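# Plug the open holes in the steel beam's top

## Task

Find every hole on the upper face of the long steel beam that is missing its plastic plug. Fetch spare plugs from the tray at the +y end of the table and press one into each empty hole, so that every plug's head rests flat against the beam around its whole rim.

## Robot and tools

ROBOT. Two Doosan M1013 arms, left_arm and right_arm, each with a Robotiq 2F-140 two-finger gripper and a wrist camera (cam_left_wrist, cam_right_wrist, 896x504 images). Each arm stands on its own carriage on one shared floor track that runs along y at x = 0. left_rail is always the carriage nearer +y and carries left_arm; right_rail carries right_arm. These names do not match image left and right. An arm's base sits at x = 0, y = its carriage position_m, z = 0.03 m, facing +x.

SCENE FRAME. Fixed to the table. z = 0 is the tabletop, +z up, +x is the direction the arms face, +y is to their left, y = 0 is mid-track. The table edge is at x = 0.31 m. Positions are in metres, velocities in m/s and rad/s. The gripper's own axes: fingers point along +z, and they open and close along y. end_effector_position is the point between the closed pads; the fingertips reach roughly 9 to 33 mm past it, depending on the opening.

execute_actions. Argument actions: a list run in order; an empty list only reports state. Each action may hold rows, steps, until, and rail commands. rows: 1 to 15 rows, each one control step (1/30 s). Every row is 18 numbers in [-1, 1]: left arm dx, dy, dz, rx, ry, rz, gripper position, force_limit, speed, then the same nine for the right arm. Both arms always appear. dx..rz are offsets, not poses: they count from that arm's Hand target as it stood when the action began, along that Hand target's own axes, and every row in the action counts from that same start. Scale: 1.0 is 0.6 m for dx, dy, dz and 180 degrees for the rotation vector rx, ry, rz. To leave an arm put, send six zeros for its pose and repeat its last gripper numbers (a 0 there is a real command). Gripper position: +1 fully open (140 mm), about -0.8 pads touching, -1 closes until blocked. force_limit -1 to +1 sets squeeze (roughly 14 to 58 N when closing slowly); speed -1 to +1 sets finger speed (about 30 to 250 mm/s); faster closing squeezes harder. steps: 1 to 450, default 15, at least one per row; after the last row the arm keeps heading to that row's target. Ramp offsets gradually (0.01 per row is 0.18 m/s) so held parts do not shake loose. until: ends the action early on rail conditions, e.g. {"all": {"status": "ended"}} or {"left_rail": {"position_status": ["!=", "moving"]}}; numbers need a comparison such as "<" or ">=". cameras: list of names, [] for none, omitted for all.

RAILS. Put {"left_rail": {...}} or {"right_rail": {...}} in an action: position_m is the absolute place to stand (left_rail -1.1 to 2 m, right_rail -2 to 1.1 m), speed_m_s 0.01 to 1, acceleration_factor 0.1 to 1, or {"stop": true}. Drive, then wait with an until on position_status. Keep the carriages at least 0.98 m apart. A moving carriage drags its arm's targets with it, so aim the gripper only after it has arrived. Any out-of-range value refuses the whole call.

move. target: one 18-number row or a list of up to 15, same layout and scale as rows, each an offset from the Hand target at the move's start (not from the previous target). speed: path top speed in m/s, 0.002 to 2, default 0.25. blend: corner rounding in m for lists. stop_force: 10 to 80 N, ends an arm's path on a push against its travel; use slowly, only with the carriage standing still, not while turning the gripper, and omit it when backing off a contact. zero: re-zero the force reading (default true). blocking=false returns early; then use wait or stop before new rows. The result adds a move: line (done, off_target, held, fault, and limits such as paced).

Other tools. wait(seconds 0 to 10) lets things run. stop brakes a running move. zoom_image(camera, region [x0, y0, x1, y1] in pixels, at most 504 by 504) enlarges part of the latest image. finished_scene(scene 1 or 2) ends the scene for good. read_manual gives licence texts only.

RESULTS. Hand target: the pose the next offsets count from. Tool commands: current gripper commands. object_status: 0 moving, 1 blocked while opening, 2 blocked while closing (a grip), 3 reached target or pads met. position_measured in counts: 3 open, about 139 at 60 mm, 200 at 20 mm, 230 pads closed. Joint positions per arm: rail (m), then six joints (rad); Joint torques; Flange force along gripper x y z (includes held weight, has offset). Wrist depth: 7x7 grid of distances in mm per camera, - for none. Rail position_status: moving, done, contact_stop, time_out, stopped, stopped_with_arm, stopped_for_other_arm, stopped_for_other_carriage; position_answer taken or not_taken.

CAUTIONS. Arms are stiff: a target even slightly beyond a firm surface can trip a fault (144 N net force or joint torque limits) and freeze the arm 10 s. Press plugs in slowly and with small overshoot. Grip plugs near the fingertips; closer to the palm the fingers fold and hold poorly, and fingertips pushed onto a surface fold too. Never let the arms or grippers touch each other. Do not drop parts, slam, or let anything leave the table, even onto the track. Avoid paths near an arm's own base. Long holds or stretched arms heat motors. Time passes while you think, so keep replies short.

Each tool is called after "Request:" by a JSON object that holds its "op" and its "data", one argument or row to a line.

## Session

Request:
{"op": "execute_actions", "data": {
  "actions": []
}}

Scene clock: 0.00 s.
left_arm: end_effector_position=(+0.6500, +0.6873, +0.3520) position_measured=3 object_status=3 end_effector_quat_wxyz=(+0.000, +1.000, +0.000, +0.000) | right_arm: end_effector_position=(+0.6500, -1.5039, +0.3520) position_measured=3 object_status=3 end_effector_quat_wxyz=(+0.000, +1.000, +0.000, +0.000)
Joint positions: left_arm=[0.687 -0.053 0.164 1.605 0 1.373 1.518] | right_arm=[-1.504 -0.053 0.164 1.605 0 1.373 1.518]
Joint velocities: within noise
Joint torques (N m): no reading
Flange force (N): no reading
Wrist depth (mm): cam_left_wrist=[325 325 324 324 323 323 324 / 334 336 334 332 332 334 334 / 351 351 350 351 352 353 353 / 517 124 526 524 526 140 118 / - 115 559 561 547 550 102 / - 593 594 590 594 595 97 / - 645 611 602 601 651 -] | cam_right_wrist=[416 436 433 431 435 434 436 / 323 326 328 327 331 329 332 / - - 347 346 345 346 352 / 516 125 516 522 518 138 513 / - 107 551 544 549 129 90 / - 584 580 568 585 573 97 / - 649 609 601 603 668 -]
Hand target: left_arm +0.6500, +0.6873, +0.3520; +0.000, +1.000, +0.000, +0.000 | right_arm +0.6500, -1.5039, +0.3520; +0.000, +1.000, +0.000, +0.000
Tool commands: left_gripper/position=+1.0 left_gripper/force_limit=+1.0 left_gripper/speed=+1.0 right_gripper/position=+1.0 right_gripper/force_limit=+1.0 right_gripper/speed=+1.0
left_rail: position_m=0.687 position_status=done
right_rail: position_m=-1.504 position_status=done

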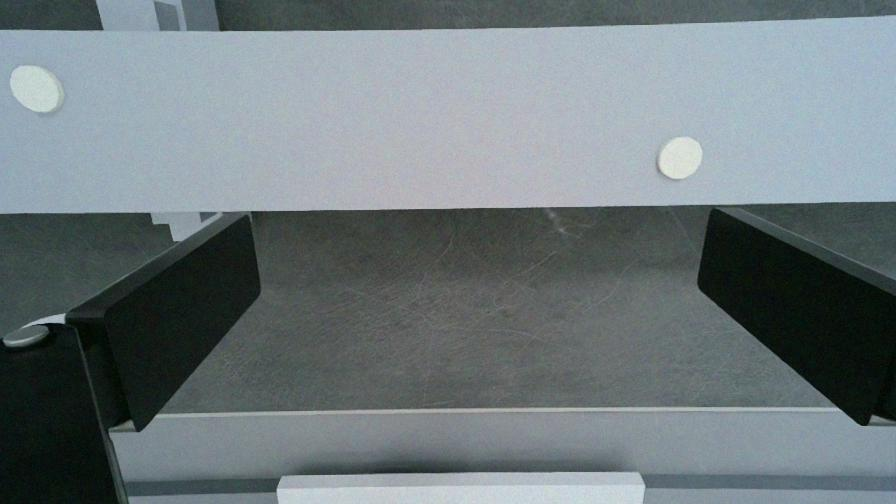

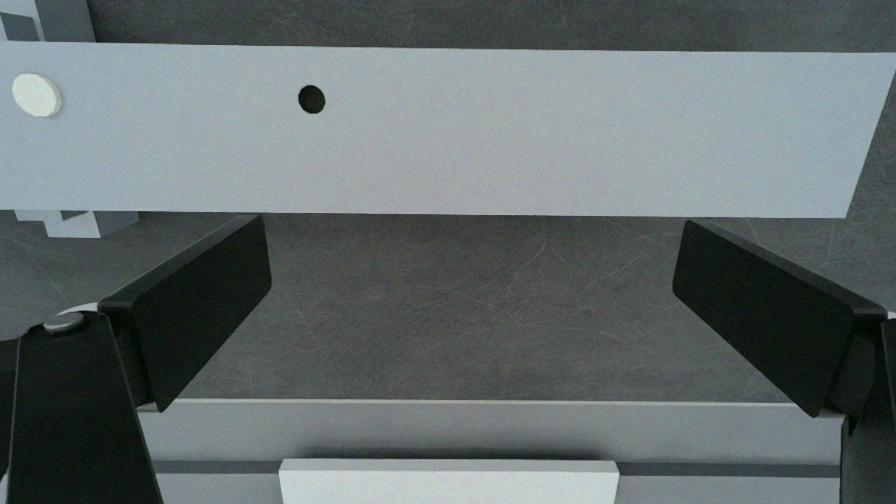

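Request:
{"op": "execute_actions", "data": {
  "actions": [
    {"left_rail":{"position_m":1.2},"right_rail":{"position_m":-1.05},"steps":200,"until":{"all":{"status":"ended"}}}
  ]
}}

Request:
{"op": "execute_actions", "data": {
  "actions": [
    {"left_rail":{"position_m":1.65},"right_rail":{"position_m":-0.6},"steps":200,"until":{"all":{"status":"ended"}}}
  ]
}}

Request:
{"op": "execute_actions", "data": {
  "actions": [
    {"left_rail":{"position_m":2.0},"right_rail":{"position_m":-0.15},"steps":200,"until":{"all":{"status":"ended"}}}
  ]
}}

Request:
{"op": "execute_actions", "data": {
  "actions": [
    {"right_rail":{"position_m":0.3},"steps":200,"until":{"all":{"status":"ended"}}}
  ],
  "cameras": ["cam_right_wrist"]
}}

Scene clock: 12.50 s.
left_arm: end_effector_position=(+0.6500, +1.1999, +0.3520) position_measured=3 object_status=3 end_effector_quat_wxyz=(+0.000, +1.000, +0.000, +0.000) | right_arm: end_effector_position=(+0.6500, -1.0501, +0.3520) position_measured=3 object_status=3 end_effector_quat_wxyz=(+0.000, +1.000, +0.000, +0.000) end_effector_velocity=(+0.001, +0.001, +0.001) end_effector_angular_velocity=(+0.001, -0.002, +0.000)
Joint positions: left_arm=[1.2 -0.053 0.164 1.605 0 1.373 1.518] | right_arm=[-1.05 -0.053 0.164 1.605 0 1.373 1.518]
Joint velocities: left_arm=[within noise] | right_arm=[0.001 0 0 -0.002 0.001 -0.001 0]
Joint torques (N m): left_arm=[-0.74 -59.95 -40.5 4.22 -0.3 -0.02] | right_arm=[-0.41 -57.36 -40.43 4.24 -0.1 -0.29]
Flange force (N): left_arm=[3.9 -1.2 -2.5] | right_arm=[0.1 -1.2 -2.1]
Wrist depth (mm): cam_left_wrist=[324 324 323 319 326 324 321 / 336 334 333 335 334 334 334 / 353 350 352 352 351 353 352 / 521 124 529 529 523 141 514 / - 115 555 556 555 556 102 / - 580 593 594 595 593 97 / - 625 603 611 616 650 -] | cam_right_wrist=[432 429 435 433 385 440 440 / 329 - - 331 - 331 343 / - - - 347 - 347 336 / 513 125 516 518 521 138 526 / - 107 546 551 551 128 90 / - 574 576 591 576 594 97 / - 649 592 598 606 659 -]
Hand target: left_arm +0.6500, +1.1999, +0.3520; +0.000, +1.000, +0.000, +0.000 | right_arm +0.6500, -1.0501, +0.3520; +0.000, +1.000, +0.000, +0.000
Tool commands: left_gripper/position=+1.0 left_gripper/force_limit=+1.0 left_gripper/speed=+1.0 right_gripper/position=+1.0 right_gripper/force_limit=+1.0 right_gripper/speed=+1.0
left_rail: position_m=1.200 position_status=done
right_rail: position_m=-1.050 position_status=done

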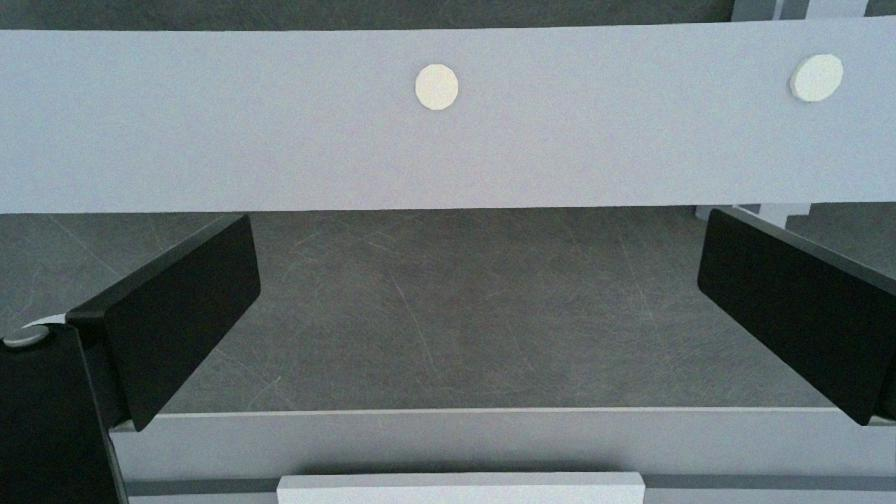

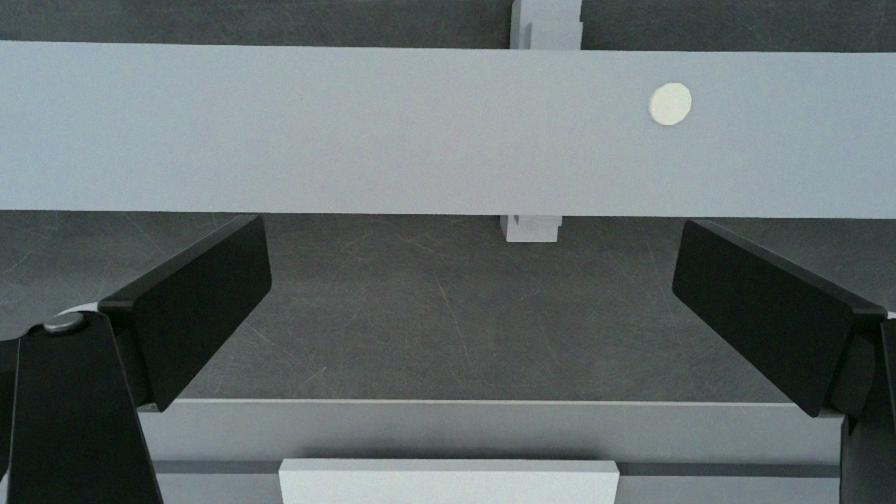

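Scene clock: 13.93 s.
left_arm: end_effector_position=(+0.6500, +1.6498, +0.3520) position_measured=3 object_status=3 end_effector_quat_wxyz=(+0.000, +1.000, +0.000, +0.000) | right_arm: end_effector_position=(+0.6500, -0.6002, +0.3520) position_measured=3 object_status=3 end_effector_quat_wxyz=(+0.000, +1.000, +0.000, +0.000)
Joint positions: left_arm=[1.65 -0.053 0.164 1.605 0 1.373 1.518] | right_arm=[-0.6 -0.053 0.164 1.605 0 1.373 1.518]
Joint torques (N m): left_arm=[-0.68 -59.9 -40.57 4.29 -0.26 -0.05] | right_arm=[-0.57 -57.4 -40.36 4.27 -0.14 -0.24]
Flange force (N): left_arm=[4.0 -0.9 -2.1] | right_arm=[0.6 -1.4 -2.0]
Wrist depth (mm): cam_left_wrist=[453 451 450 447 325 325 323 / 472 470 470 470 334 334 335 / 502 502 496 495 352 353 350 / 517 124 524 524 519 141 118 / - 115 561 559 561 547 102 / - 583 587 593 594 598 97 / - 637 627 634 631 631 -] | cam_right_wrist=[442 429 430 433 430 441 438 / 328 - 330 330 328 325 333 / - 348 334 - - - - / 513 124 517 521 517 138 514 / - 107 551 552 553 128 90 / - 557 576 591 594 587 97 / - 652 595 606 613 656 -]
Hand target: left_arm +0.6500, +1.6499, +0.3520; +0.000, +1.000, +0.000, +0.000 | right_arm +0.6500, -0.6001, +0.3520; +0.000, +1.000, +0.000, +0.000
Tool commands: left_gripper/position=+1.0 left_gripper/force_limit=+1.0 left_gripper/speed=+1.0 right_gripper/position=+1.0 right_gripper/force_limit=+1.0 right_gripper/speed=+1.0
left_rail: position_m=1.650 position_status=done
right_rail: position_m=-0.600 position_status=done

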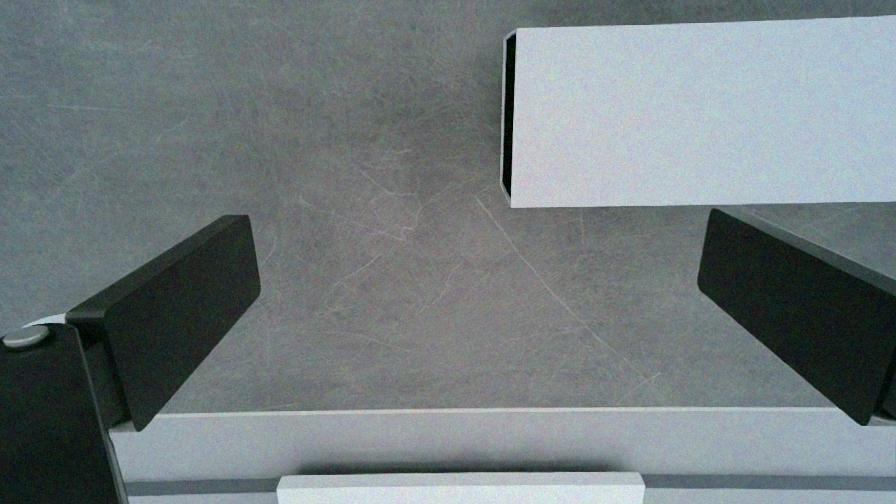

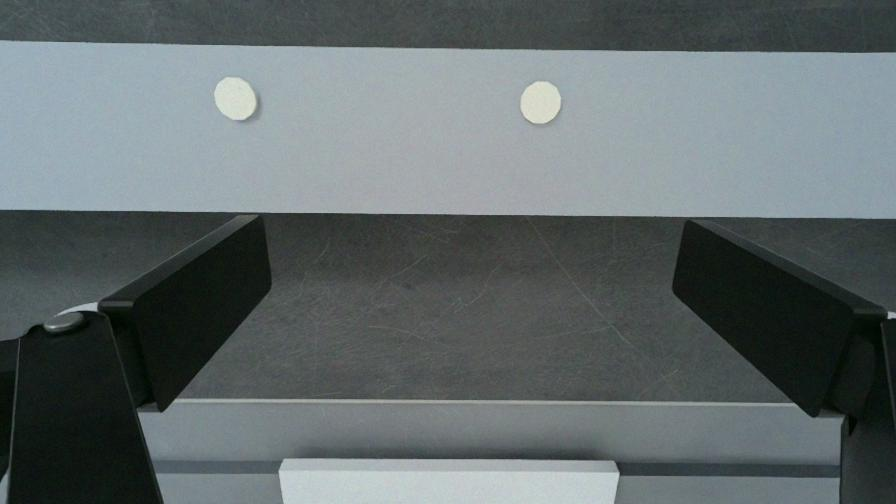

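Scene clock: 15.37 s.
left_arm: end_effector_position=(+0.6500, +1.9998, +0.3520) position_measured=3 object_status=3 end_effector_quat_wxyz=(+0.000, +1.000, +0.000, +0.000) | right_arm: end_effector_position=(+0.6500, -0.1502, +0.3520) position_measured=3 object_status=3 end_effector_quat_wxyz=(+0.000, +1.000, +0.000, +0.000)
Joint positions: left_arm=[2 -0.053 0.164 1.605 0 1.373 1.518] | right_arm=[-0.15 -0.053 0.164 1.605 0 1.373 1.518]
Joint torques (N m): left_arm=[-1.05 -60.05 -40.63 4.24 -0.27 -0.07] | right_arm=[-0.24 -57.33 -40.57 4.25 -0.11 -0.27]
Flange force (N): left_arm=[3.3 -2.1 -2.6] | right_arm=[-0.7 -1.0 -1.8]
Wrist depth (mm): cam_left_wrist=[450 448 450 448 450 451 452 / 472 474 471 474 471 470 473 / 499 501 499 493 497 493 501 / 520 124 522 527 527 141 512 / - 115 561 539 556 552 101 / - 576 594 594 593 608 97 / - 1581 637 609 613 - -] | cam_right_wrist=[430 431 425 430 435 437 435 / 330 331 332 342 329 - 331 / 342 - - 353 336 - - / 511 125 514 517 515 138 512 / - 107 552 551 546 128 90 / - 580 584 576 566 587 97 / - 600 588 588 612 - -]
Hand target: left_arm +0.6500, +1.9999, +0.3520; +0.000, +1.000, +0.000, +0.000 | right_arm +0.6500, -0.1501, +0.3520; +0.000, +1.000, +0.000, +0.000
Tool commands: left_gripper/position=+1.0 left_gripper/force_limit=+1.0 left_gripper/speed=+1.0 right_gripper/position=+1.0 right_gripper/force_limit=+1.0 right_gripper/speed=+1.0
left_rail: position_m=2.000 position_status=done
right_rail: position_m=-0.150 position_status=done

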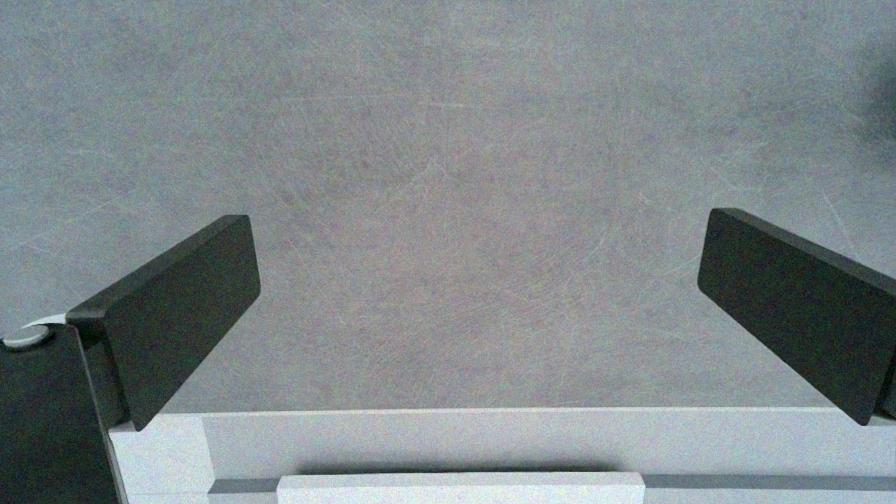

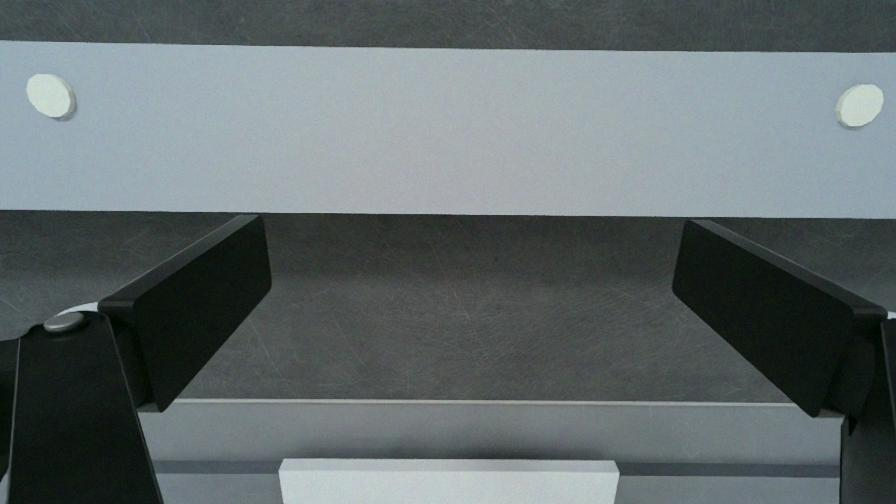

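Scene clock: 16.80 s.
left_arm: end_effector_position=(+0.6500, +2.0000, +0.3520) position_measured=3 object_status=3 end_effector_quat_wxyz=(+0.000, +1.000, +0.000, +0.000) | right_arm: end_effector_position=(+0.6500, +0.2998, +0.3520) position_measured=3 object_status=3 end_effector_quat_wxyz=(+0.000, +1.000, +0.000, +0.000)
Joint positions: left_arm=[2 -0.053 0.164 1.605 0 1.373 1.518] | right_arm=[0.3 -0.053 0.164 1.605 0 1.373 1.518]
Joint torques (N m): left_arm=[-1.02 -60.32 -40.53 4.28 -0.28 -0.05] | right_arm=[-0.05 -57.31 -40.46 4.24 -0.1 -0.3]
Flange force (N): left_arm=[4.4 -2.1 -2.4] | right_arm=[-0.8 -1.0 -2.3]
Wrist depth (mm): cam_left_wrist=[449 447 450 446 449 449 450 / 475 473 471 469 470 473 475 / 501 497 495 498 496 495 495 / 523 124 - 526 526 141 512 / - 115 557 556 555 552 102 / - 589 593 581 594 591 97 / - 1611 615 631 633 642 -] | cam_right_wrist=[433 436 429 428 435 438 434 / 324 324 332 344 - 316 331 / - - - 350 - - - / 516 125 522 516 518 138 511 / - 107 549 549 556 128 90 / - 572 576 582 585 585 97 / - 616 577 594 600 631 -]
Hand target: left_arm +0.6500, +2.0000, +0.3520; +0.000, +1.000, +0.000, +0.000 | right_arm +0.6500, +0.2999, +0.3520; +0.000, +1.000, +0.000, +0.000
Tool commands: left_gripper/position=+1.0 left_gripper/force_limit=+1.0 left_gripper/speed=+1.0 right_gripper/position=+1.0 right_gripper/force_limit=+1.0 right_gripper/speed=+1.0
left_rail: position_m=2.000 position_status=done
right_rail: position_m=0.300 position_status=done
Images, in order (width x height): cam_right_wrist 896x504.

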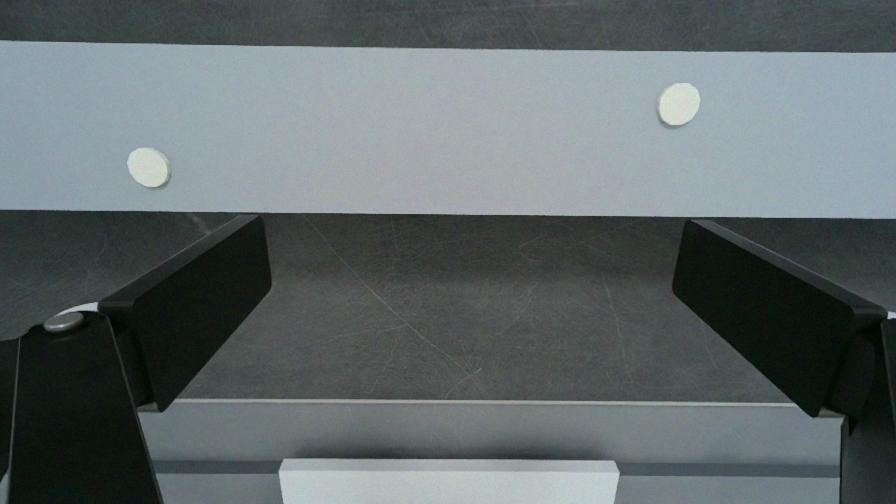

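Request:
{"op": "move", "data": {
  "target": [0.3333,0,-0.0833,0,0,0,1,1,1, 0,0,0,0,0,0,1,1,1],
  "cameras": ["cam_left_wrist"]
}}

Scene clock: 37.43 s.
left_arm: end_effector_position=(+0.8500, +2.0000, +0.4020) position_measured=3 object_status=3 end_effector_quat_wxyz=(+0.000, +1.000, +0.000, +0.000) | right_arm: end_effector_position=(+0.6500, +0.3000, +0.3520) position_measured=3 object_status=3 end_effector_quat_wxyz=(+0.000, +1.000, +0.000, +0.000)
Joint positions: left_arm=[2 -0.041 0.487 1.076 0 1.578 1.53] | right_arm=[0.3 -0.053 0.164 1.605 0 1.373 1.518]
Joint torques (N m): left_arm=[-0.72 -94.63 -42.08 4.35 -0.24 0] | right_arm=[-0.49 -57.43 -40.44 4.25 -0.09 -0.3]
Flange force (N): left_arm=[6.5 -1.0 -1.7] | right_arm=[0.0 -1.4 -1.9]
Wrist depth (mm): cam_left_wrist=[499 494 494 496 498 502 500 / 518 521 518 521 520 527 524 / 550 539 549 547 561 550 547 / 577 123 581 573 576 141 118 / - 115 616 606 619 133 102 / - 660 648 637 656 680 97 / - 708 698 685 687 702 -] | cam_right_wrist=[425 435 430 433 444 440 437 / - 327 - - - 327 - / - 339 358 - - - - / 511 125 513 521 514 138 515 / - 107 544 550 551 128 97 / - 576 562 584 577 576 97 / - 606 604 595 584 609 -]
Hand target: left_arm +0.8500, +2.0000, +0.4020; +0.000, +1.000, +0.000, +0.000 | right_arm +0.6500, +0.3000, +0.3520; +0.000, +1.000, +0.000, +0.000
Off the commanded pose: left_arm 0.000 m, 0 deg | right_arm 0.000 m, 0 deg.
left_rail: position_m=2.000 position_status=done
right_rail: position_m=0.300 position_status=done
move: done
Images, in order (width x height): cam_left_wrist 896x504.

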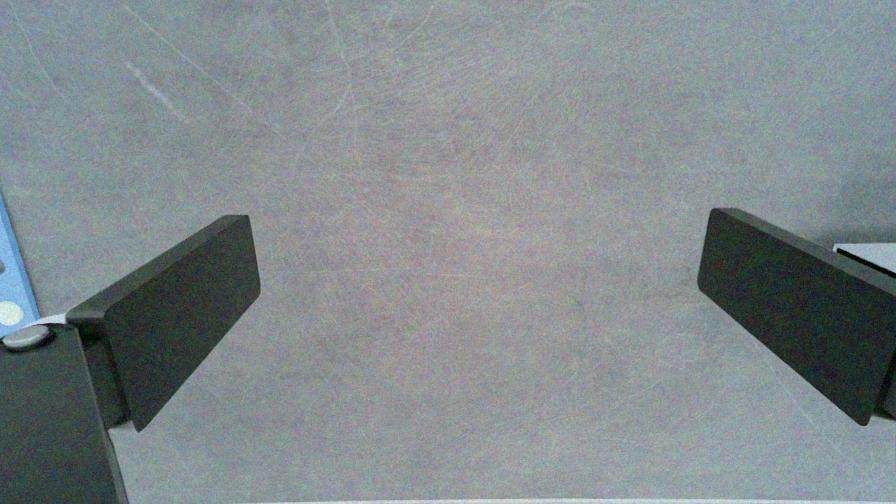

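Request:
{"op": "move", "data": {
  "target": [-0.2,-0.7,0,0,0,0,1,1,1, 0,0,0,0,0,0,1,1,1],
  "cameras": ["cam_left_wrist"]
}}

Scene clock: 44.50 s.
left_arm: end_effector_position=(+0.7300, +2.4199, +0.4020) position_measured=3 object_status=3 end_effector_quat_wxyz=(+0.000, +1.000, +0.000, +0.000) | right_arm: end_effector_position=(+0.6500, +0.3000, +0.3520) position_measured=3 object_status=3 end_effector_quat_wxyz=(+0.000, +1.000, +0.000, +0.000)
Joint positions: left_arm=[2 0.481 0.473 1.098 0 1.571 2.052] | right_arm=[0.3 -0.053 0.164 1.605 0 1.373 1.518]
Joint torques (N m): left_arm=[-1.14 -92.31 -41.72 4.33 -0.26 -0.14] | right_arm=[-0.38 -57.38 -40.51 4.28 -0.12 -0.27]
Flange force (N): left_arm=[3.7 -3.5 -2.8] | right_arm=[-0.4 -1.2 -2.4]
Wrist depth (mm): cam_left_wrist=[1238 498 506 492 495 496 496 / 1287 520 519 520 524 524 522 / 1346 547 546 561 552 550 553 / 1382 124 587 574 580 141 569 / - 115 611 673 615 605 102 / - 665 670 671 651 651 102 / - 1694 1705 1750 710 711 -] | cam_right_wrist=[436 435 434 435 437 441 445 / - - - - 328 - - / - - 351 - - - - / 516 125 512 514 516 137 514 / - 107 546 551 555 128 90 / - 573 584 591 578 584 97 / - - 598 607 603 623 -]
Hand target: left_arm +0.7300, +2.4200, +0.4020; +0.000, +1.000, +0.000, +0.000 | right_arm +0.6500, +0.3000, +0.3520; +0.000, +1.000, +0.000, +0.000
Off the commanded pose: left_arm 0.000 m, 0 deg | right_arm 0.000 m, 0 deg.
left_rail: position_m=2.000 position_status=done
right_rail: position_m=0.300 position_status=done
move: done
Images, in order (width x height): cam_left_wrist 896x504.

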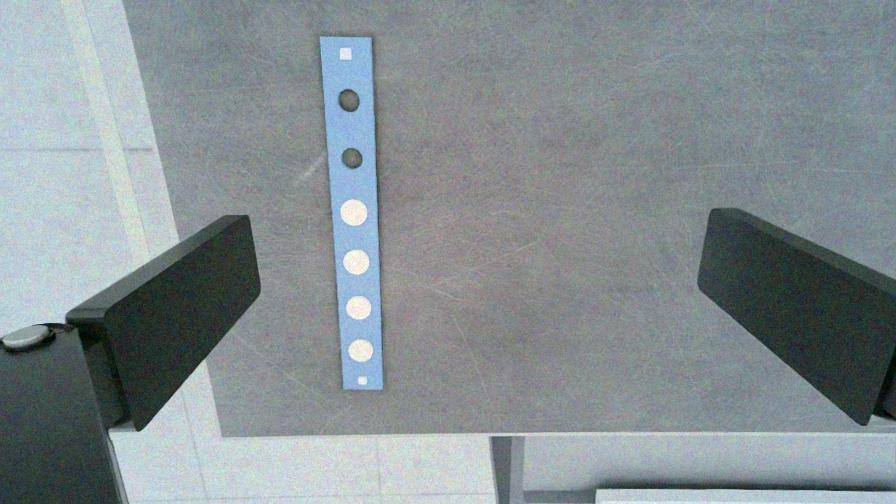

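Request:
{"op": "zoom_image", "data": {
  "camera": "cam_left_wrist",
  "region": [270, 180, 450, 400]
}}

Scaled by 2.291 from the camera's 896x504 image, which has a finer 1280x720 frame.

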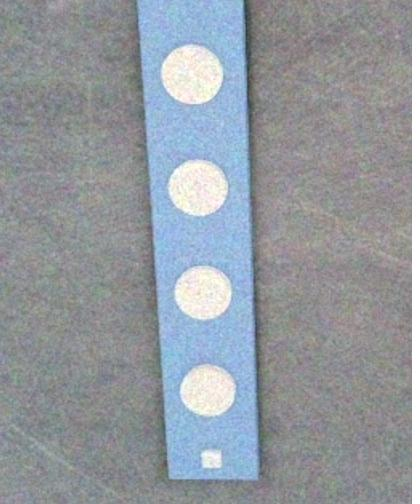

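Request:
{"op": "move", "data": {
  "target": [-0.1483,-0.19,0.32,0,0,0,1,1,1, 0,0,0,0,0,0,1,1,1],
  "cameras": ["cam_left_wrist"]
}}

Request:
{"op": "zoom_image", "data": {
  "camera": "cam_left_wrist",
  "region": [300, 50, 600, 400]
}}

Scene clock: 75.13 s.
left_arm: end_effector_position=(+0.6411, +2.5340, +0.2100) position_measured=3 object_status=3 end_effector_quat_wxyz=(+0.000, +1.000, +0.000, +0.000) | right_arm: end_effector_position=(+0.6500, +0.3000, +0.3520) position_measured=3 object_status=3 end_effector_quat_wxyz=(+0.000, +1.000, +0.000, +0.000)
Joint positions: left_arm=[2 0.653 0.513 1.386 0 1.243 2.224] | right_arm=[0.3 -0.053 0.164 1.605 0 1.373 1.518]
Joint torques (N m): left_arm=[-1.53 -94.23 -39.1 3.98 -0.31 -0.04] | right_arm=[-0.47 -57.43 -40.47 4.28 -0.14 -0.3]
Flange force (N): left_arm=[3.7 -5.6 -1.3] | right_arm=[0.4 -1.3 -1.7]
Wrist depth (mm): cam_left_wrist=[1029 316 317 311 316 317 318 / 1098 332 332 327 332 332 331 / 1167 349 351 344 349 349 350 / 1204 124 367 367 371 141 363 / - 115 392 389 393 385 102 / - 415 415 408 418 415 97 / - 1458 446 446 446 447 443] | cam_right_wrist=[432 434 436 440 435 435 435 / - - - 328 - 319 337 / 345 343 338 356 341 - 350 / 510 125 510 514 521 138 511 / - 107 553 547 546 129 90 / - 560 585 564 570 580 97 / - 618 601 618 610 - -]
Hand target: left_arm +0.6410, +2.5340, +0.2100; +0.000, +1.000, +0.000, +0.000 | right_arm +0.6500, +0.3000, +0.3520; +0.000, +1.000, +0.000, +0.000
Off the commanded pose: left_arm 0.000 m, 0 deg | right_arm 0.000 m, 0 deg.
left_rail: position_m=2.000 position_status=done
right_rail: position_m=0.300 position_status=done
move: done
Images, in order (width x height): cam_left_wrist 896x504.

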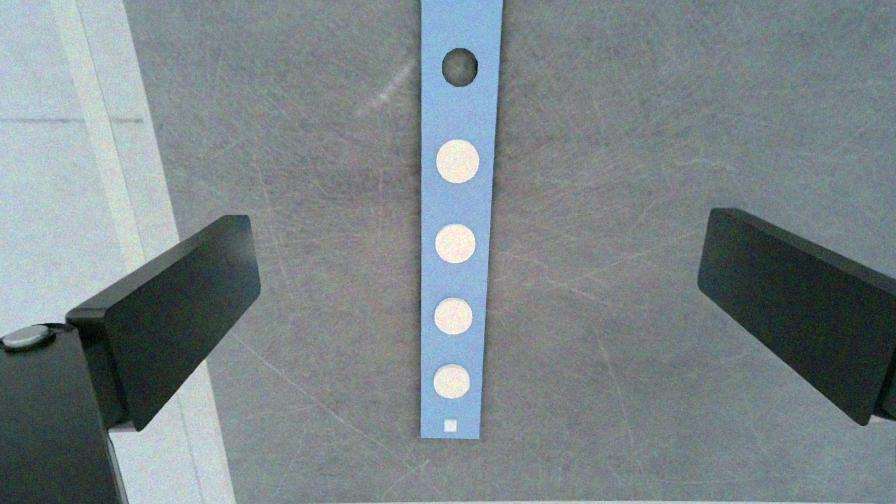

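Scaled by 1.440 from the camera's 896x504 image, which has a finer 1280x720 frame.

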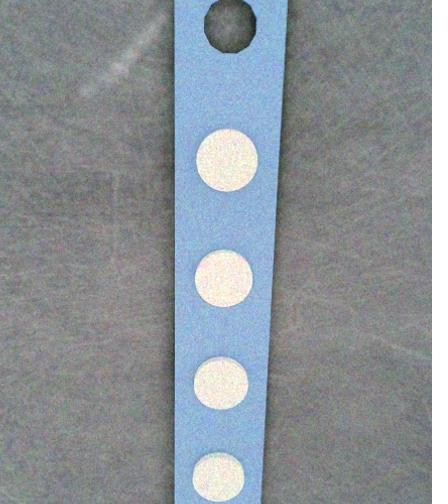

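Request:
{"op": "move", "data": {
  "target": [0,0,0.19,0,0,0,1,1,1, 0,0,0,0,0,0,1,1,1],
  "cameras": ["cam_left_wrist"]
}}

Request:
{"op": "zoom_image", "data": {
  "camera": "cam_left_wrist",
  "region": [350, 50, 650, 400]
}}

Scene clock: 89.77 s.
left_arm: end_effector_position=(+0.6411, +2.5340, +0.0961) position_measured=3 object_status=3 end_effector_quat_wxyz=(+0.000, +1.000, +0.000, +0.000) | right_arm: end_effector_position=(+0.6500, +0.3000, +0.3520) position_measured=3 object_status=3 end_effector_quat_wxyz=(+0.000, +1.000, +0.000, +0.000)
Joint positions: left_arm=[2 0.653 0.588 1.486 0 1.067 2.224] | right_arm=[0.3 -0.053 0.164 1.605 0 1.373 1.518]
Joint torques (N m): left_arm=[-0.81 -97.26 -36.01 3.78 -0.4 -0.03] | right_arm=[-0.44 -57.38 -40.37 4.27 -0.18 -0.31]
Flange force (N): left_arm=[3.3 -4.7 -0.9] | right_arm=[-0.1 -1.5 -2.2]
Wrist depth (mm): cam_left_wrist=[210 211 211 203 211 211 211 / 221 220 221 215 221 221 221 / 233 232 232 222 232 233 233 / 243 125 246 239 245 141 241 / - 115 259 255 259 256 101 / - 275 277 266 277 276 102 / - 294 295 285 295 295 294] | cam_right_wrist=[436 435 427 435 435 435 445 / 325 324 328 328 331 324 - / 338 - 344 350 348 - - / 513 125 517 513 517 138 515 / - 107 549 549 551 129 97 / - 576 570 578 581 568 97 / - 621 615 598 601 623 -]
Hand target: left_arm +0.6410, +2.5340, +0.0960; +0.000, +1.000, +0.000, +0.000 | right_arm +0.6500, +0.3000, +0.3520; +0.000, +1.000, +0.000, +0.000
Off the commanded pose: left_arm 0.000 m, 0 deg | right_arm 0.000 m, 0 deg.
left_rail: position_m=2.000 position_status=done
right_rail: position_m=0.300 position_status=done
move: done
Images, in order (width x height): cam_left_wrist 896x504.

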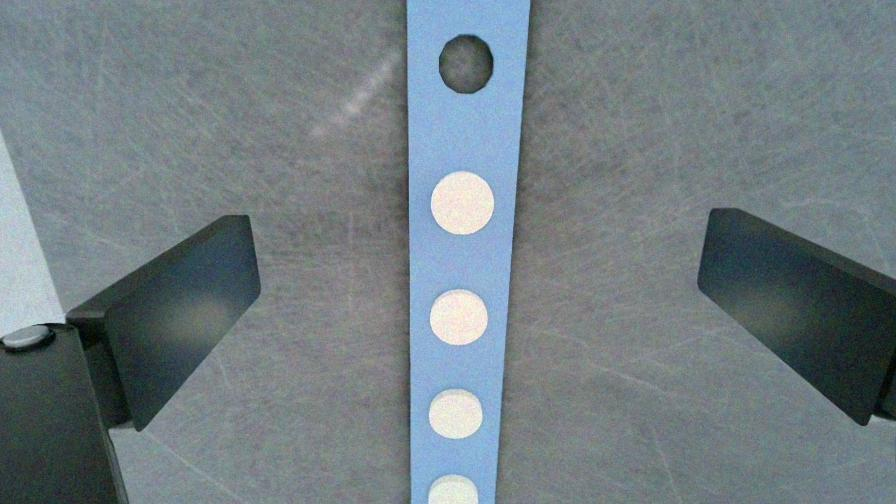

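Scaled by 1.440 from the camera's 896x504 image, which has a finer 1280x720 frame.

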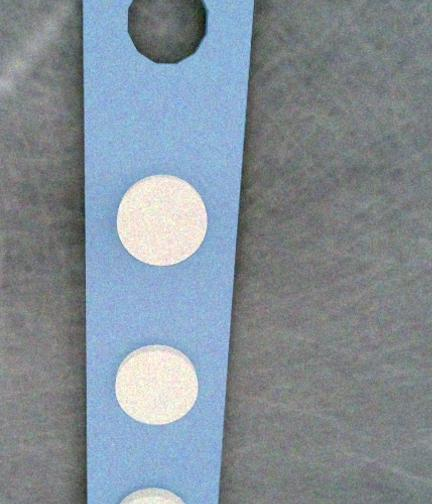

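Request:
{"op": "execute_actions", "data": {
  "actions": [
    {"rows":[[0,0,0,0,0,0,-1,-1,0,0,0,0,0,0,0,1,1,1]],"steps":60}
  ],
  "cameras": ["cam_left_wrist"]
}}

Request:
{"op": "zoom_image", "data": {
  "camera": "cam_left_wrist",
  "region": [350, 100, 600, 400]
}}

Scene clock: 115.73 s.
left_arm: end_effector_position=(+0.6410, +2.5340, +0.0960) position_measured=233 object_status=3 end_effector_quat_wxyz=(+0.000, +1.000, +0.000, +0.000) | right_arm: end_effector_position=(+0.6500, +0.3000, +0.3520) position_measured=3 object_status=3 end_effector_quat_wxyz=(+0.000, +1.000, +0.000, +0.000)
Joint positions: left_arm=[2 0.653 0.588 1.486 0 1.067 2.224] | right_arm=[0.3 -0.053 0.164 1.605 0 1.373 1.518]
Joint torques (N m): left_arm=[-0.73 -97.77 -36.26 3.77 -0.26 -0.04] | right_arm=[-0.33 -57.61 -40.37 4.25 -0.13 -0.3]
Flange force (N): left_arm=[3.2 -4.2 -0.5] | right_arm=[0.5 -1.3 -2.1]
Wrist depth (mm): cam_left_wrist=[211 210 211 203 210 211 211 / 222 222 221 215 220 221 221 / 233 232 233 222 233 232 234 / 245 245 245 121 244 246 244 / 262 257 84 88 89 86 260 / 1221 - 72 - - - 274 / - - - - - 71 -] | cam_right_wrist=[428 437 430 444 429 439 438 / 327 324 328 - - - - / 348 349 347 346 - - 354 / 522 125 510 514 517 138 510 / - 107 553 553 553 128 97 / - 573 573 581 580 572 97 / - 644 585 616 603 616 -]
Hand target: left_arm +0.6410, +2.5340, +0.0960; +0.000, +1.000, +0.000, +0.000 | right_arm +0.6500, +0.3000, +0.3520; +0.000, +1.000, +0.000, +0.000
Off the commanded pose: left_arm 0.000 m, 0 deg | right_arm 0.000 m, 0 deg.
left_rail: position_m=2.000 position_status=done
right_rail: position_m=0.300 position_status=done
Images, in order (width x height): cam_left_wrist 896x504.

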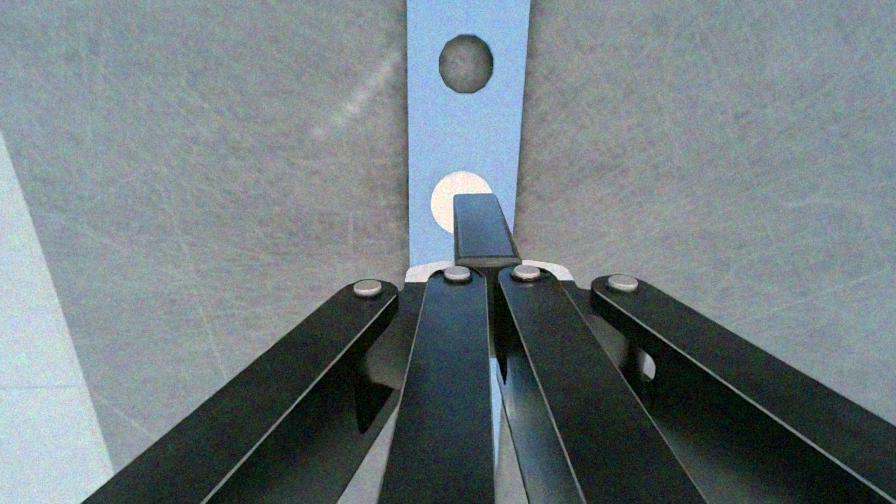

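Scaled by 1.680 from the camera's 896x504 image, which has a finer 1280x720 frame.

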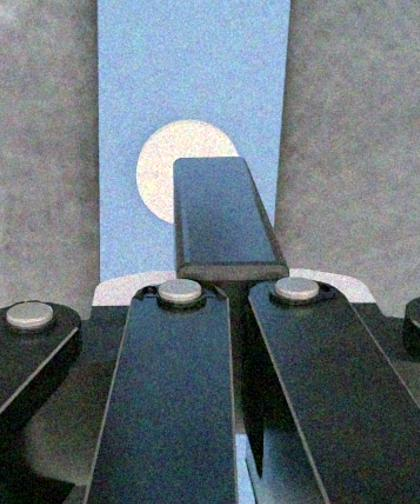

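Request:
{"op": "move", "data": {
  "target": [0.0467,-0.005,0.06,0,0,0,-1,-1,0, 0,0,0,0,0,0,1,1,1],
  "cameras": []
}}

Request:
{"op": "move", "data": {
  "target": [0,0,0.045,0,0,0,-1,-1,0, 0,0,0,0,0,0,1,1,1],
  "speed": 0.01,
  "stop_force": 10,
  "cameras": ["cam_left_wrist"]
}}

Scene clock: 140.90 s.
left_arm: end_effector_position=(+0.6690, +2.5370, +0.0600) position_measured=233 object_status=3 end_effector_quat_wxyz=(+0.000, +1.000, +0.000, +0.000) | right_arm: end_effector_position=(+0.6500, +0.3000, +0.3520) position_measured=3 object_status=3 end_effector_quat_wxyz=(+0.000, +1.000, +0.000, +0.000)
Joint positions: left_arm=[2 0.636 0.65 1.452 0 1.039 2.207] | right_arm=[0.3 -0.053 0.164 1.605 0 1.373 1.518]
Joint torques (N m): left_arm=[-0.75 -102.55 -35.67 3.69 -0.26 -0.03] | right_arm=[-0.58 -57.11 -40.46 4.19 -0.12 -0.27]
Flange force (N): left_arm=[3.6 -4.1 -0.2] | right_arm=[-0.7 -1.4 -2.2]
Wrist depth (mm): cam_left_wrist=[177 177 176 169 175 177 177 / 186 186 186 178 182 186 186 / 196 195 195 189 194 195 196 / 207 206 206 121 202 207 207 / 218 216 84 88 89 86 219 / 232 - 72 - - - 230 / - - - - - 71 -] | cam_right_wrist=[433 433 434 440 434 435 442 / - - - 328 324 - - / - - - 346 348 - - / 514 124 514 518 522 138 518 / - 107 552 552 553 128 97 / - 570 570 585 588 584 97 / - 597 600 601 600 618 -]
Hand target: left_arm +0.6690, +2.5370, +0.0600; +0.000, +1.000, +0.000, +0.000 | right_arm +0.6500, +0.3000, +0.3520; +0.000, +1.000, +0.000, +0.000
Off the commanded pose: left_arm 0.000 m, 0 deg | right_arm 0.000 m, 0 deg.
left_rail: position_m=2.000 position_status=done
right_rail: position_m=0.300 position_status=done
move: done
No camera images: "cameras" was empty.

Scene clock: 143.43 s.
left_arm: end_effector_position=(+0.6691, +2.5370, +0.0407) position_measured=233 object_status=3 end_effector_quat_wxyz=(+0.000, +1.000, +0.000, +0.000) | right_arm: end_effector_position=(+0.6500, +0.3000, +0.3520) position_measured=3 object_status=3 end_effector_quat_wxyz=(+0.000, +1.000, +0.000, +0.000)
Joint positions: left_arm=[2 0.636 0.667 1.463 0 1.012 2.207] | right_arm=[0.3 -0.053 0.164 1.605 0 1.373 1.518]
Joint torques (N m): left_arm=[-1.95 -84.79 -28.5 3.24 -2.19 -0.06] | right_arm=[-0.57 -57.42 -40.39 4.19 -0.12 -0.3]
Flange force (N): left_arm=[-2.7 -1.1 -22.0] | right_arm=[0.1 -1.5 -2.2]
Wrist depth (mm): cam_left_wrist=[160 159 159 153 156 159 160 / 168 167 167 159 164 167 168 / 176 176 176 171 174 176 176 / 186 186 186 121 182 186 185 / 197 197 84 88 89 86 197 / 209 - 72 - - - 206 / - - - - - 71 -] | cam_right_wrist=[431 440 431 435 435 434 437 / - - - - - - - / - - - - 347 - - / 511 125 518 510 515 137 518 / - 107 547 549 546 129 90 / - 582 588 590 581 584 97 / - 647 609 585 610 654 -]
Hand target: left_arm +0.6691, +2.5370, +0.0407; +0.000, +1.000, +0.000, +0.000 (not the last commanded pose) | right_arm +0.6500, +0.3000, +0.3520; +0.000, +1.000, +0.000, +0.000
Off the commanded pose: left_arm 0.008 m, 0 deg | right_arm 0.000 m, 0 deg.
left_rail: position_m=2.000 position_status=done
right_rail: position_m=0.300 position_status=done
move: contact (left_arm)
Images, in order (width x height): cam_left_wrist 896x504.

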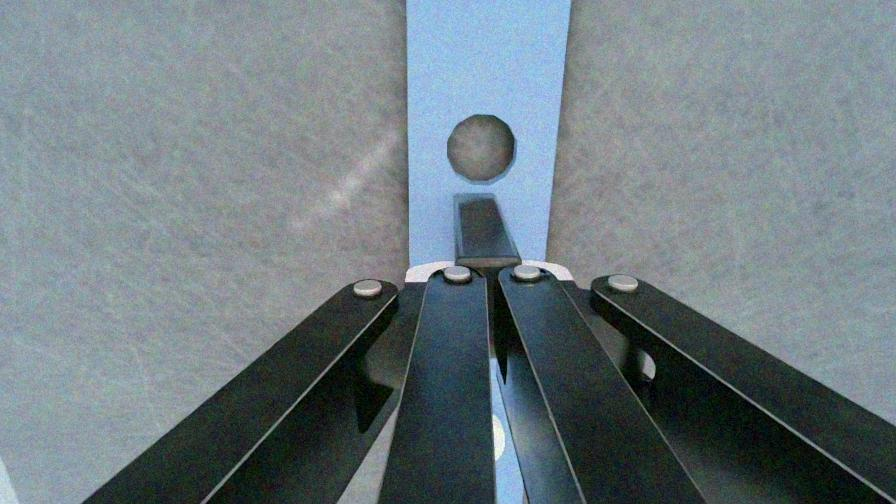

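Request:
{"op": "move", "data": {
  "target": [
    [0,0,-0.05,0,0,0,-1,-1,0, 0,0,0,0,0,0,1,1,1],
    [-0.0507,0.0017,-0.05,0,0,0,-0.167,0,0, 0,0,0,0,0,0,1,1,1]
  ],
  "speed": 0.1,
  "cameras": ["cam_left_wrist"]
}}

Request:
{"op": "zoom_image", "data": {
  "camera": "cam_left_wrist",
  "region": [300, 100, 600, 400]
}}

Scene clock: 164.40 s.
left_arm: end_effector_position=(+0.6387, +2.5360, +0.0707) position_measured=150 object_status=0 end_effector_quat_wxyz=(+0.000, +1.000, +0.000, +0.000) | right_arm: end_effector_position=(+0.6500, +0.3000, +0.3520) position_measured=3 object_status=3 end_effector_quat_wxyz=(+0.000, +1.000, +0.000, +0.000)
Joint positions: left_arm=[2 0.657 0.608 1.505 0 1.029 2.228] | right_arm=[0.3 -0.053 0.164 1.605 0 1.373 1.518]
Joint torques (N m): left_arm=[-0.63 -98.91 -35.43 3.69 -0.27 -0.08] | right_arm=[-0.66 -57.44 -40.48 4.21 -0.1 -0.3]
Flange force (N): left_arm=[3.4 -4.6 0.0] | right_arm=[0.0 -1.6 -1.7]
Wrist depth (mm): cam_left_wrist=[187 187 186 187 185 187 187 / 196 196 196 190 196 197 197 / 207 207 207 196 204 206 207 / 218 218 213 209 134 216 218 / 231 88 96 219 225 92 81 / - 70 68 237 246 - - / - - - 255 262 - 72] | cam_right_wrist=[441 435 433 435 436 436 438 / 333 - - - 329 327 335 / - - - - - - - / 510 125 521 517 521 138 515 / - 107 546 552 553 128 90 / - 577 588 577 569 585 97 / - 580 590 600 609 646 -]
Hand target: left_arm +0.6387, +2.5360, +0.0707; +0.000, +1.000, +0.000, +0.000 | right_arm +0.6500, +0.3000, +0.3520; +0.000, +1.000, +0.000, +0.000
Off the commanded pose: left_arm 0.000 m, 0 deg | right_arm 0.000 m, 0 deg.
left_rail: position_m=2.000 position_status=done
right_rail: position_m=0.300 position_status=done
move: done
Images, in order (width x height): cam_left_wrist 896x504.

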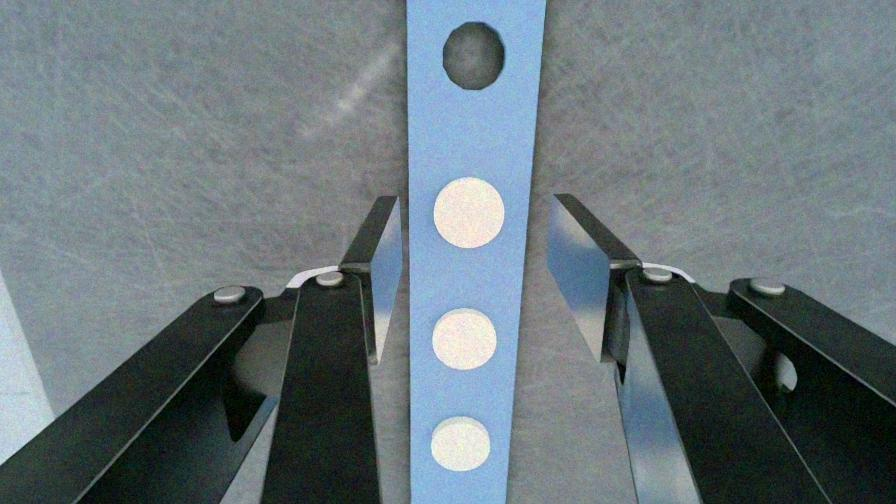

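Scaled by 1.680 from the camera's 896x504 image, which has a finer 1280x720 frame.

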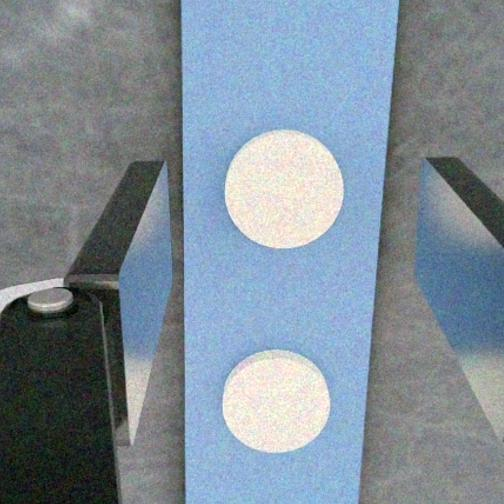

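Request:
{"op": "move", "data": {
  "target": [0,-0.0015,0.0467,0,0,0,-0.167,0,0, 0,0,0,0,0,0,1,1,1],
  "speed": 0.05,
  "cameras": ["cam_left_wrist"]
}}

Request:
{"op": "execute_actions", "data": {
  "actions": [
    {"rows":[[0,0,0,0,0,0,-1,0,-1,0,0,0,0,0,0,1,1,1]],"steps":75}
  ],
  "cameras": ["cam_left_wrist"]
}}

Scene clock: 171.63 s.
left_arm: end_effector_position=(+0.6387, +2.5369, +0.0428) position_measured=150 object_status=3 end_effector_quat_wxyz=(+0.000, +1.000, +0.000, +0.000) | right_arm: end_effector_position=(+0.6500, +0.3000, +0.3520) position_measured=3 object_status=3 end_effector_quat_wxyz=(+0.000, +1.000, +0.000, +0.000)
Joint positions: left_arm=[2 0.658 0.633 1.52 0 0.989 2.228] | right_arm=[0.3 -0.053 0.164 1.605 0 1.373 1.518]
Joint torques (N m): left_arm=[-0.84 -100.23 -34.52 3.59 -0.25 -0.03] | right_arm=[-0.61 -57.3 -40.43 4.25 -0.13 -0.25]
Flange force (N): left_arm=[3.8 -4.5 0.4] | right_arm=[-0.5 -1.4 -2.3]
Wrist depth (mm): cam_left_wrist=[161 161 161 160 159 161 161 / 169 169 171 163 167 169 169 / 178 178 178 168 176 178 178 / 188 188 183 175 135 186 188 / 196 89 96 190 190 92 81 / - 70 68 205 209 - - / - - - 212 226 - 72] | cam_right_wrist=[435 435 428 431 438 435 439 / - - 318 330 - 320 333 / - - - 336 343 - - / 513 125 519 517 521 138 510 / - 107 553 546 545 129 90 / - 559 585 585 591 582 97 / - 629 613 607 603 618 -]
Hand target: left_arm +0.6387, +2.5369, +0.0427; +0.000, +1.000, +0.000, +0.000 | right_arm +0.6500, +0.3000, +0.3520; +0.000, +1.000, +0.000, +0.000
Off the commanded pose: left_arm 0.000 m, 0 deg | right_arm 0.000 m, 0 deg.
left_rail: position_m=2.000 position_status=done
right_rail: position_m=0.300 position_status=done
move: done
Images, in order (width x height): cam_left_wrist 896x504.

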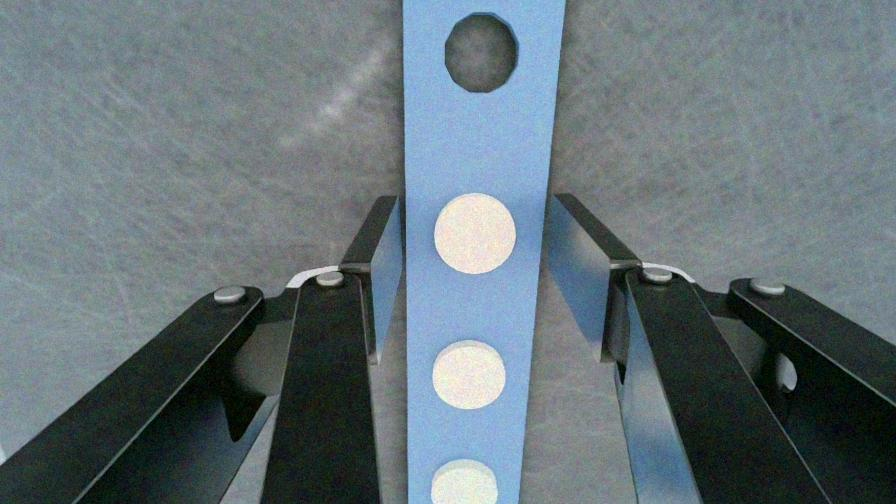

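Scene clock: 174.33 s.
left_arm: end_effector_position=(+0.6387, +2.5369, +0.0427) position_measured=193 object_status=2 end_effector_quat_wxyz=(+0.000, +1.000, +0.000, +0.000) | right_arm: end_effector_position=(+0.6500, +0.3000, +0.3520) position_measured=3 object_status=3 end_effector_quat_wxyz=(+0.000, +1.000, +0.000, +0.000)
Joint positions: left_arm=[2 0.658 0.633 1.52 0 0.989 2.228] | right_arm=[0.3 -0.053 0.164 1.605 0 1.373 1.518]
Joint torques (N m): left_arm=[-1.25 -92.31 -30.5 3.48 -0.22 -0.07] | right_arm=[-0.49 -57.31 -40.36 4.21 -0.11 -0.29]
Flange force (N): left_arm=[2.3 -4.7 -8.8] | right_arm=[0.1 -1.4 -1.9]
Wrist depth (mm): cam_left_wrist=[161 161 161 159 158 161 161 / 169 169 171 163 167 169 169 / 178 178 178 168 176 179 178 / 188 188 186 172 184 188 188 / 199 197 89 186 118 86 197 / - 67 - 196 - - - / - - - 212 - - -] | cam_right_wrist=[425 444 435 433 437 440 434 / 327 - - - - 319 334 / - - - - - - 342 / 513 125 517 514 526 138 513 / - 107 551 559 552 129 97 / - 578 581 584 578 577 97 / - 594 595 595 613 635 -]
Hand target: left_arm +0.6387, +2.5369, +0.0427; +0.000, +1.000, +0.000, +0.000 | right_arm +0.6500, +0.3000, +0.3520; +0.000, +1.000, +0.000, +0.000
Off the commanded pose: left_arm 0.000 m, 0 deg | right_arm 0.000 m, 0 deg.
left_rail: position_m=2.000 position_status=done
right_rail: position_m=0.300 position_status=done
Images, in order (width x height): cam_left_wrist 896x504.

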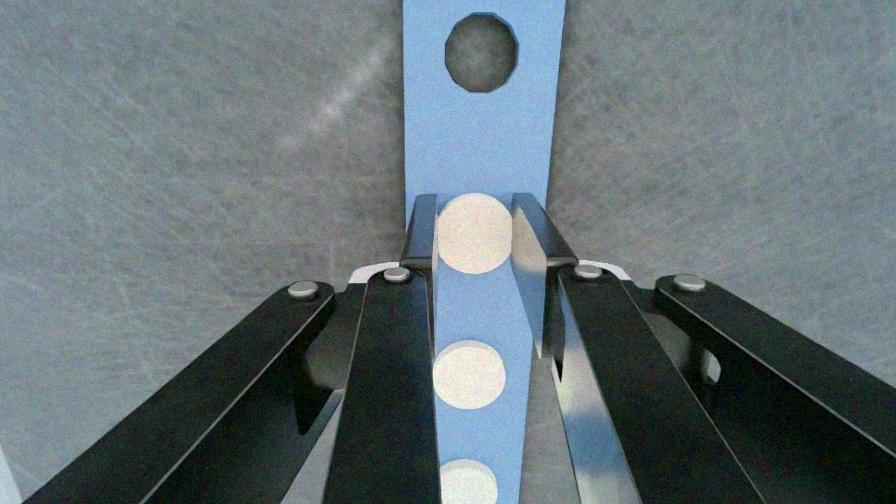

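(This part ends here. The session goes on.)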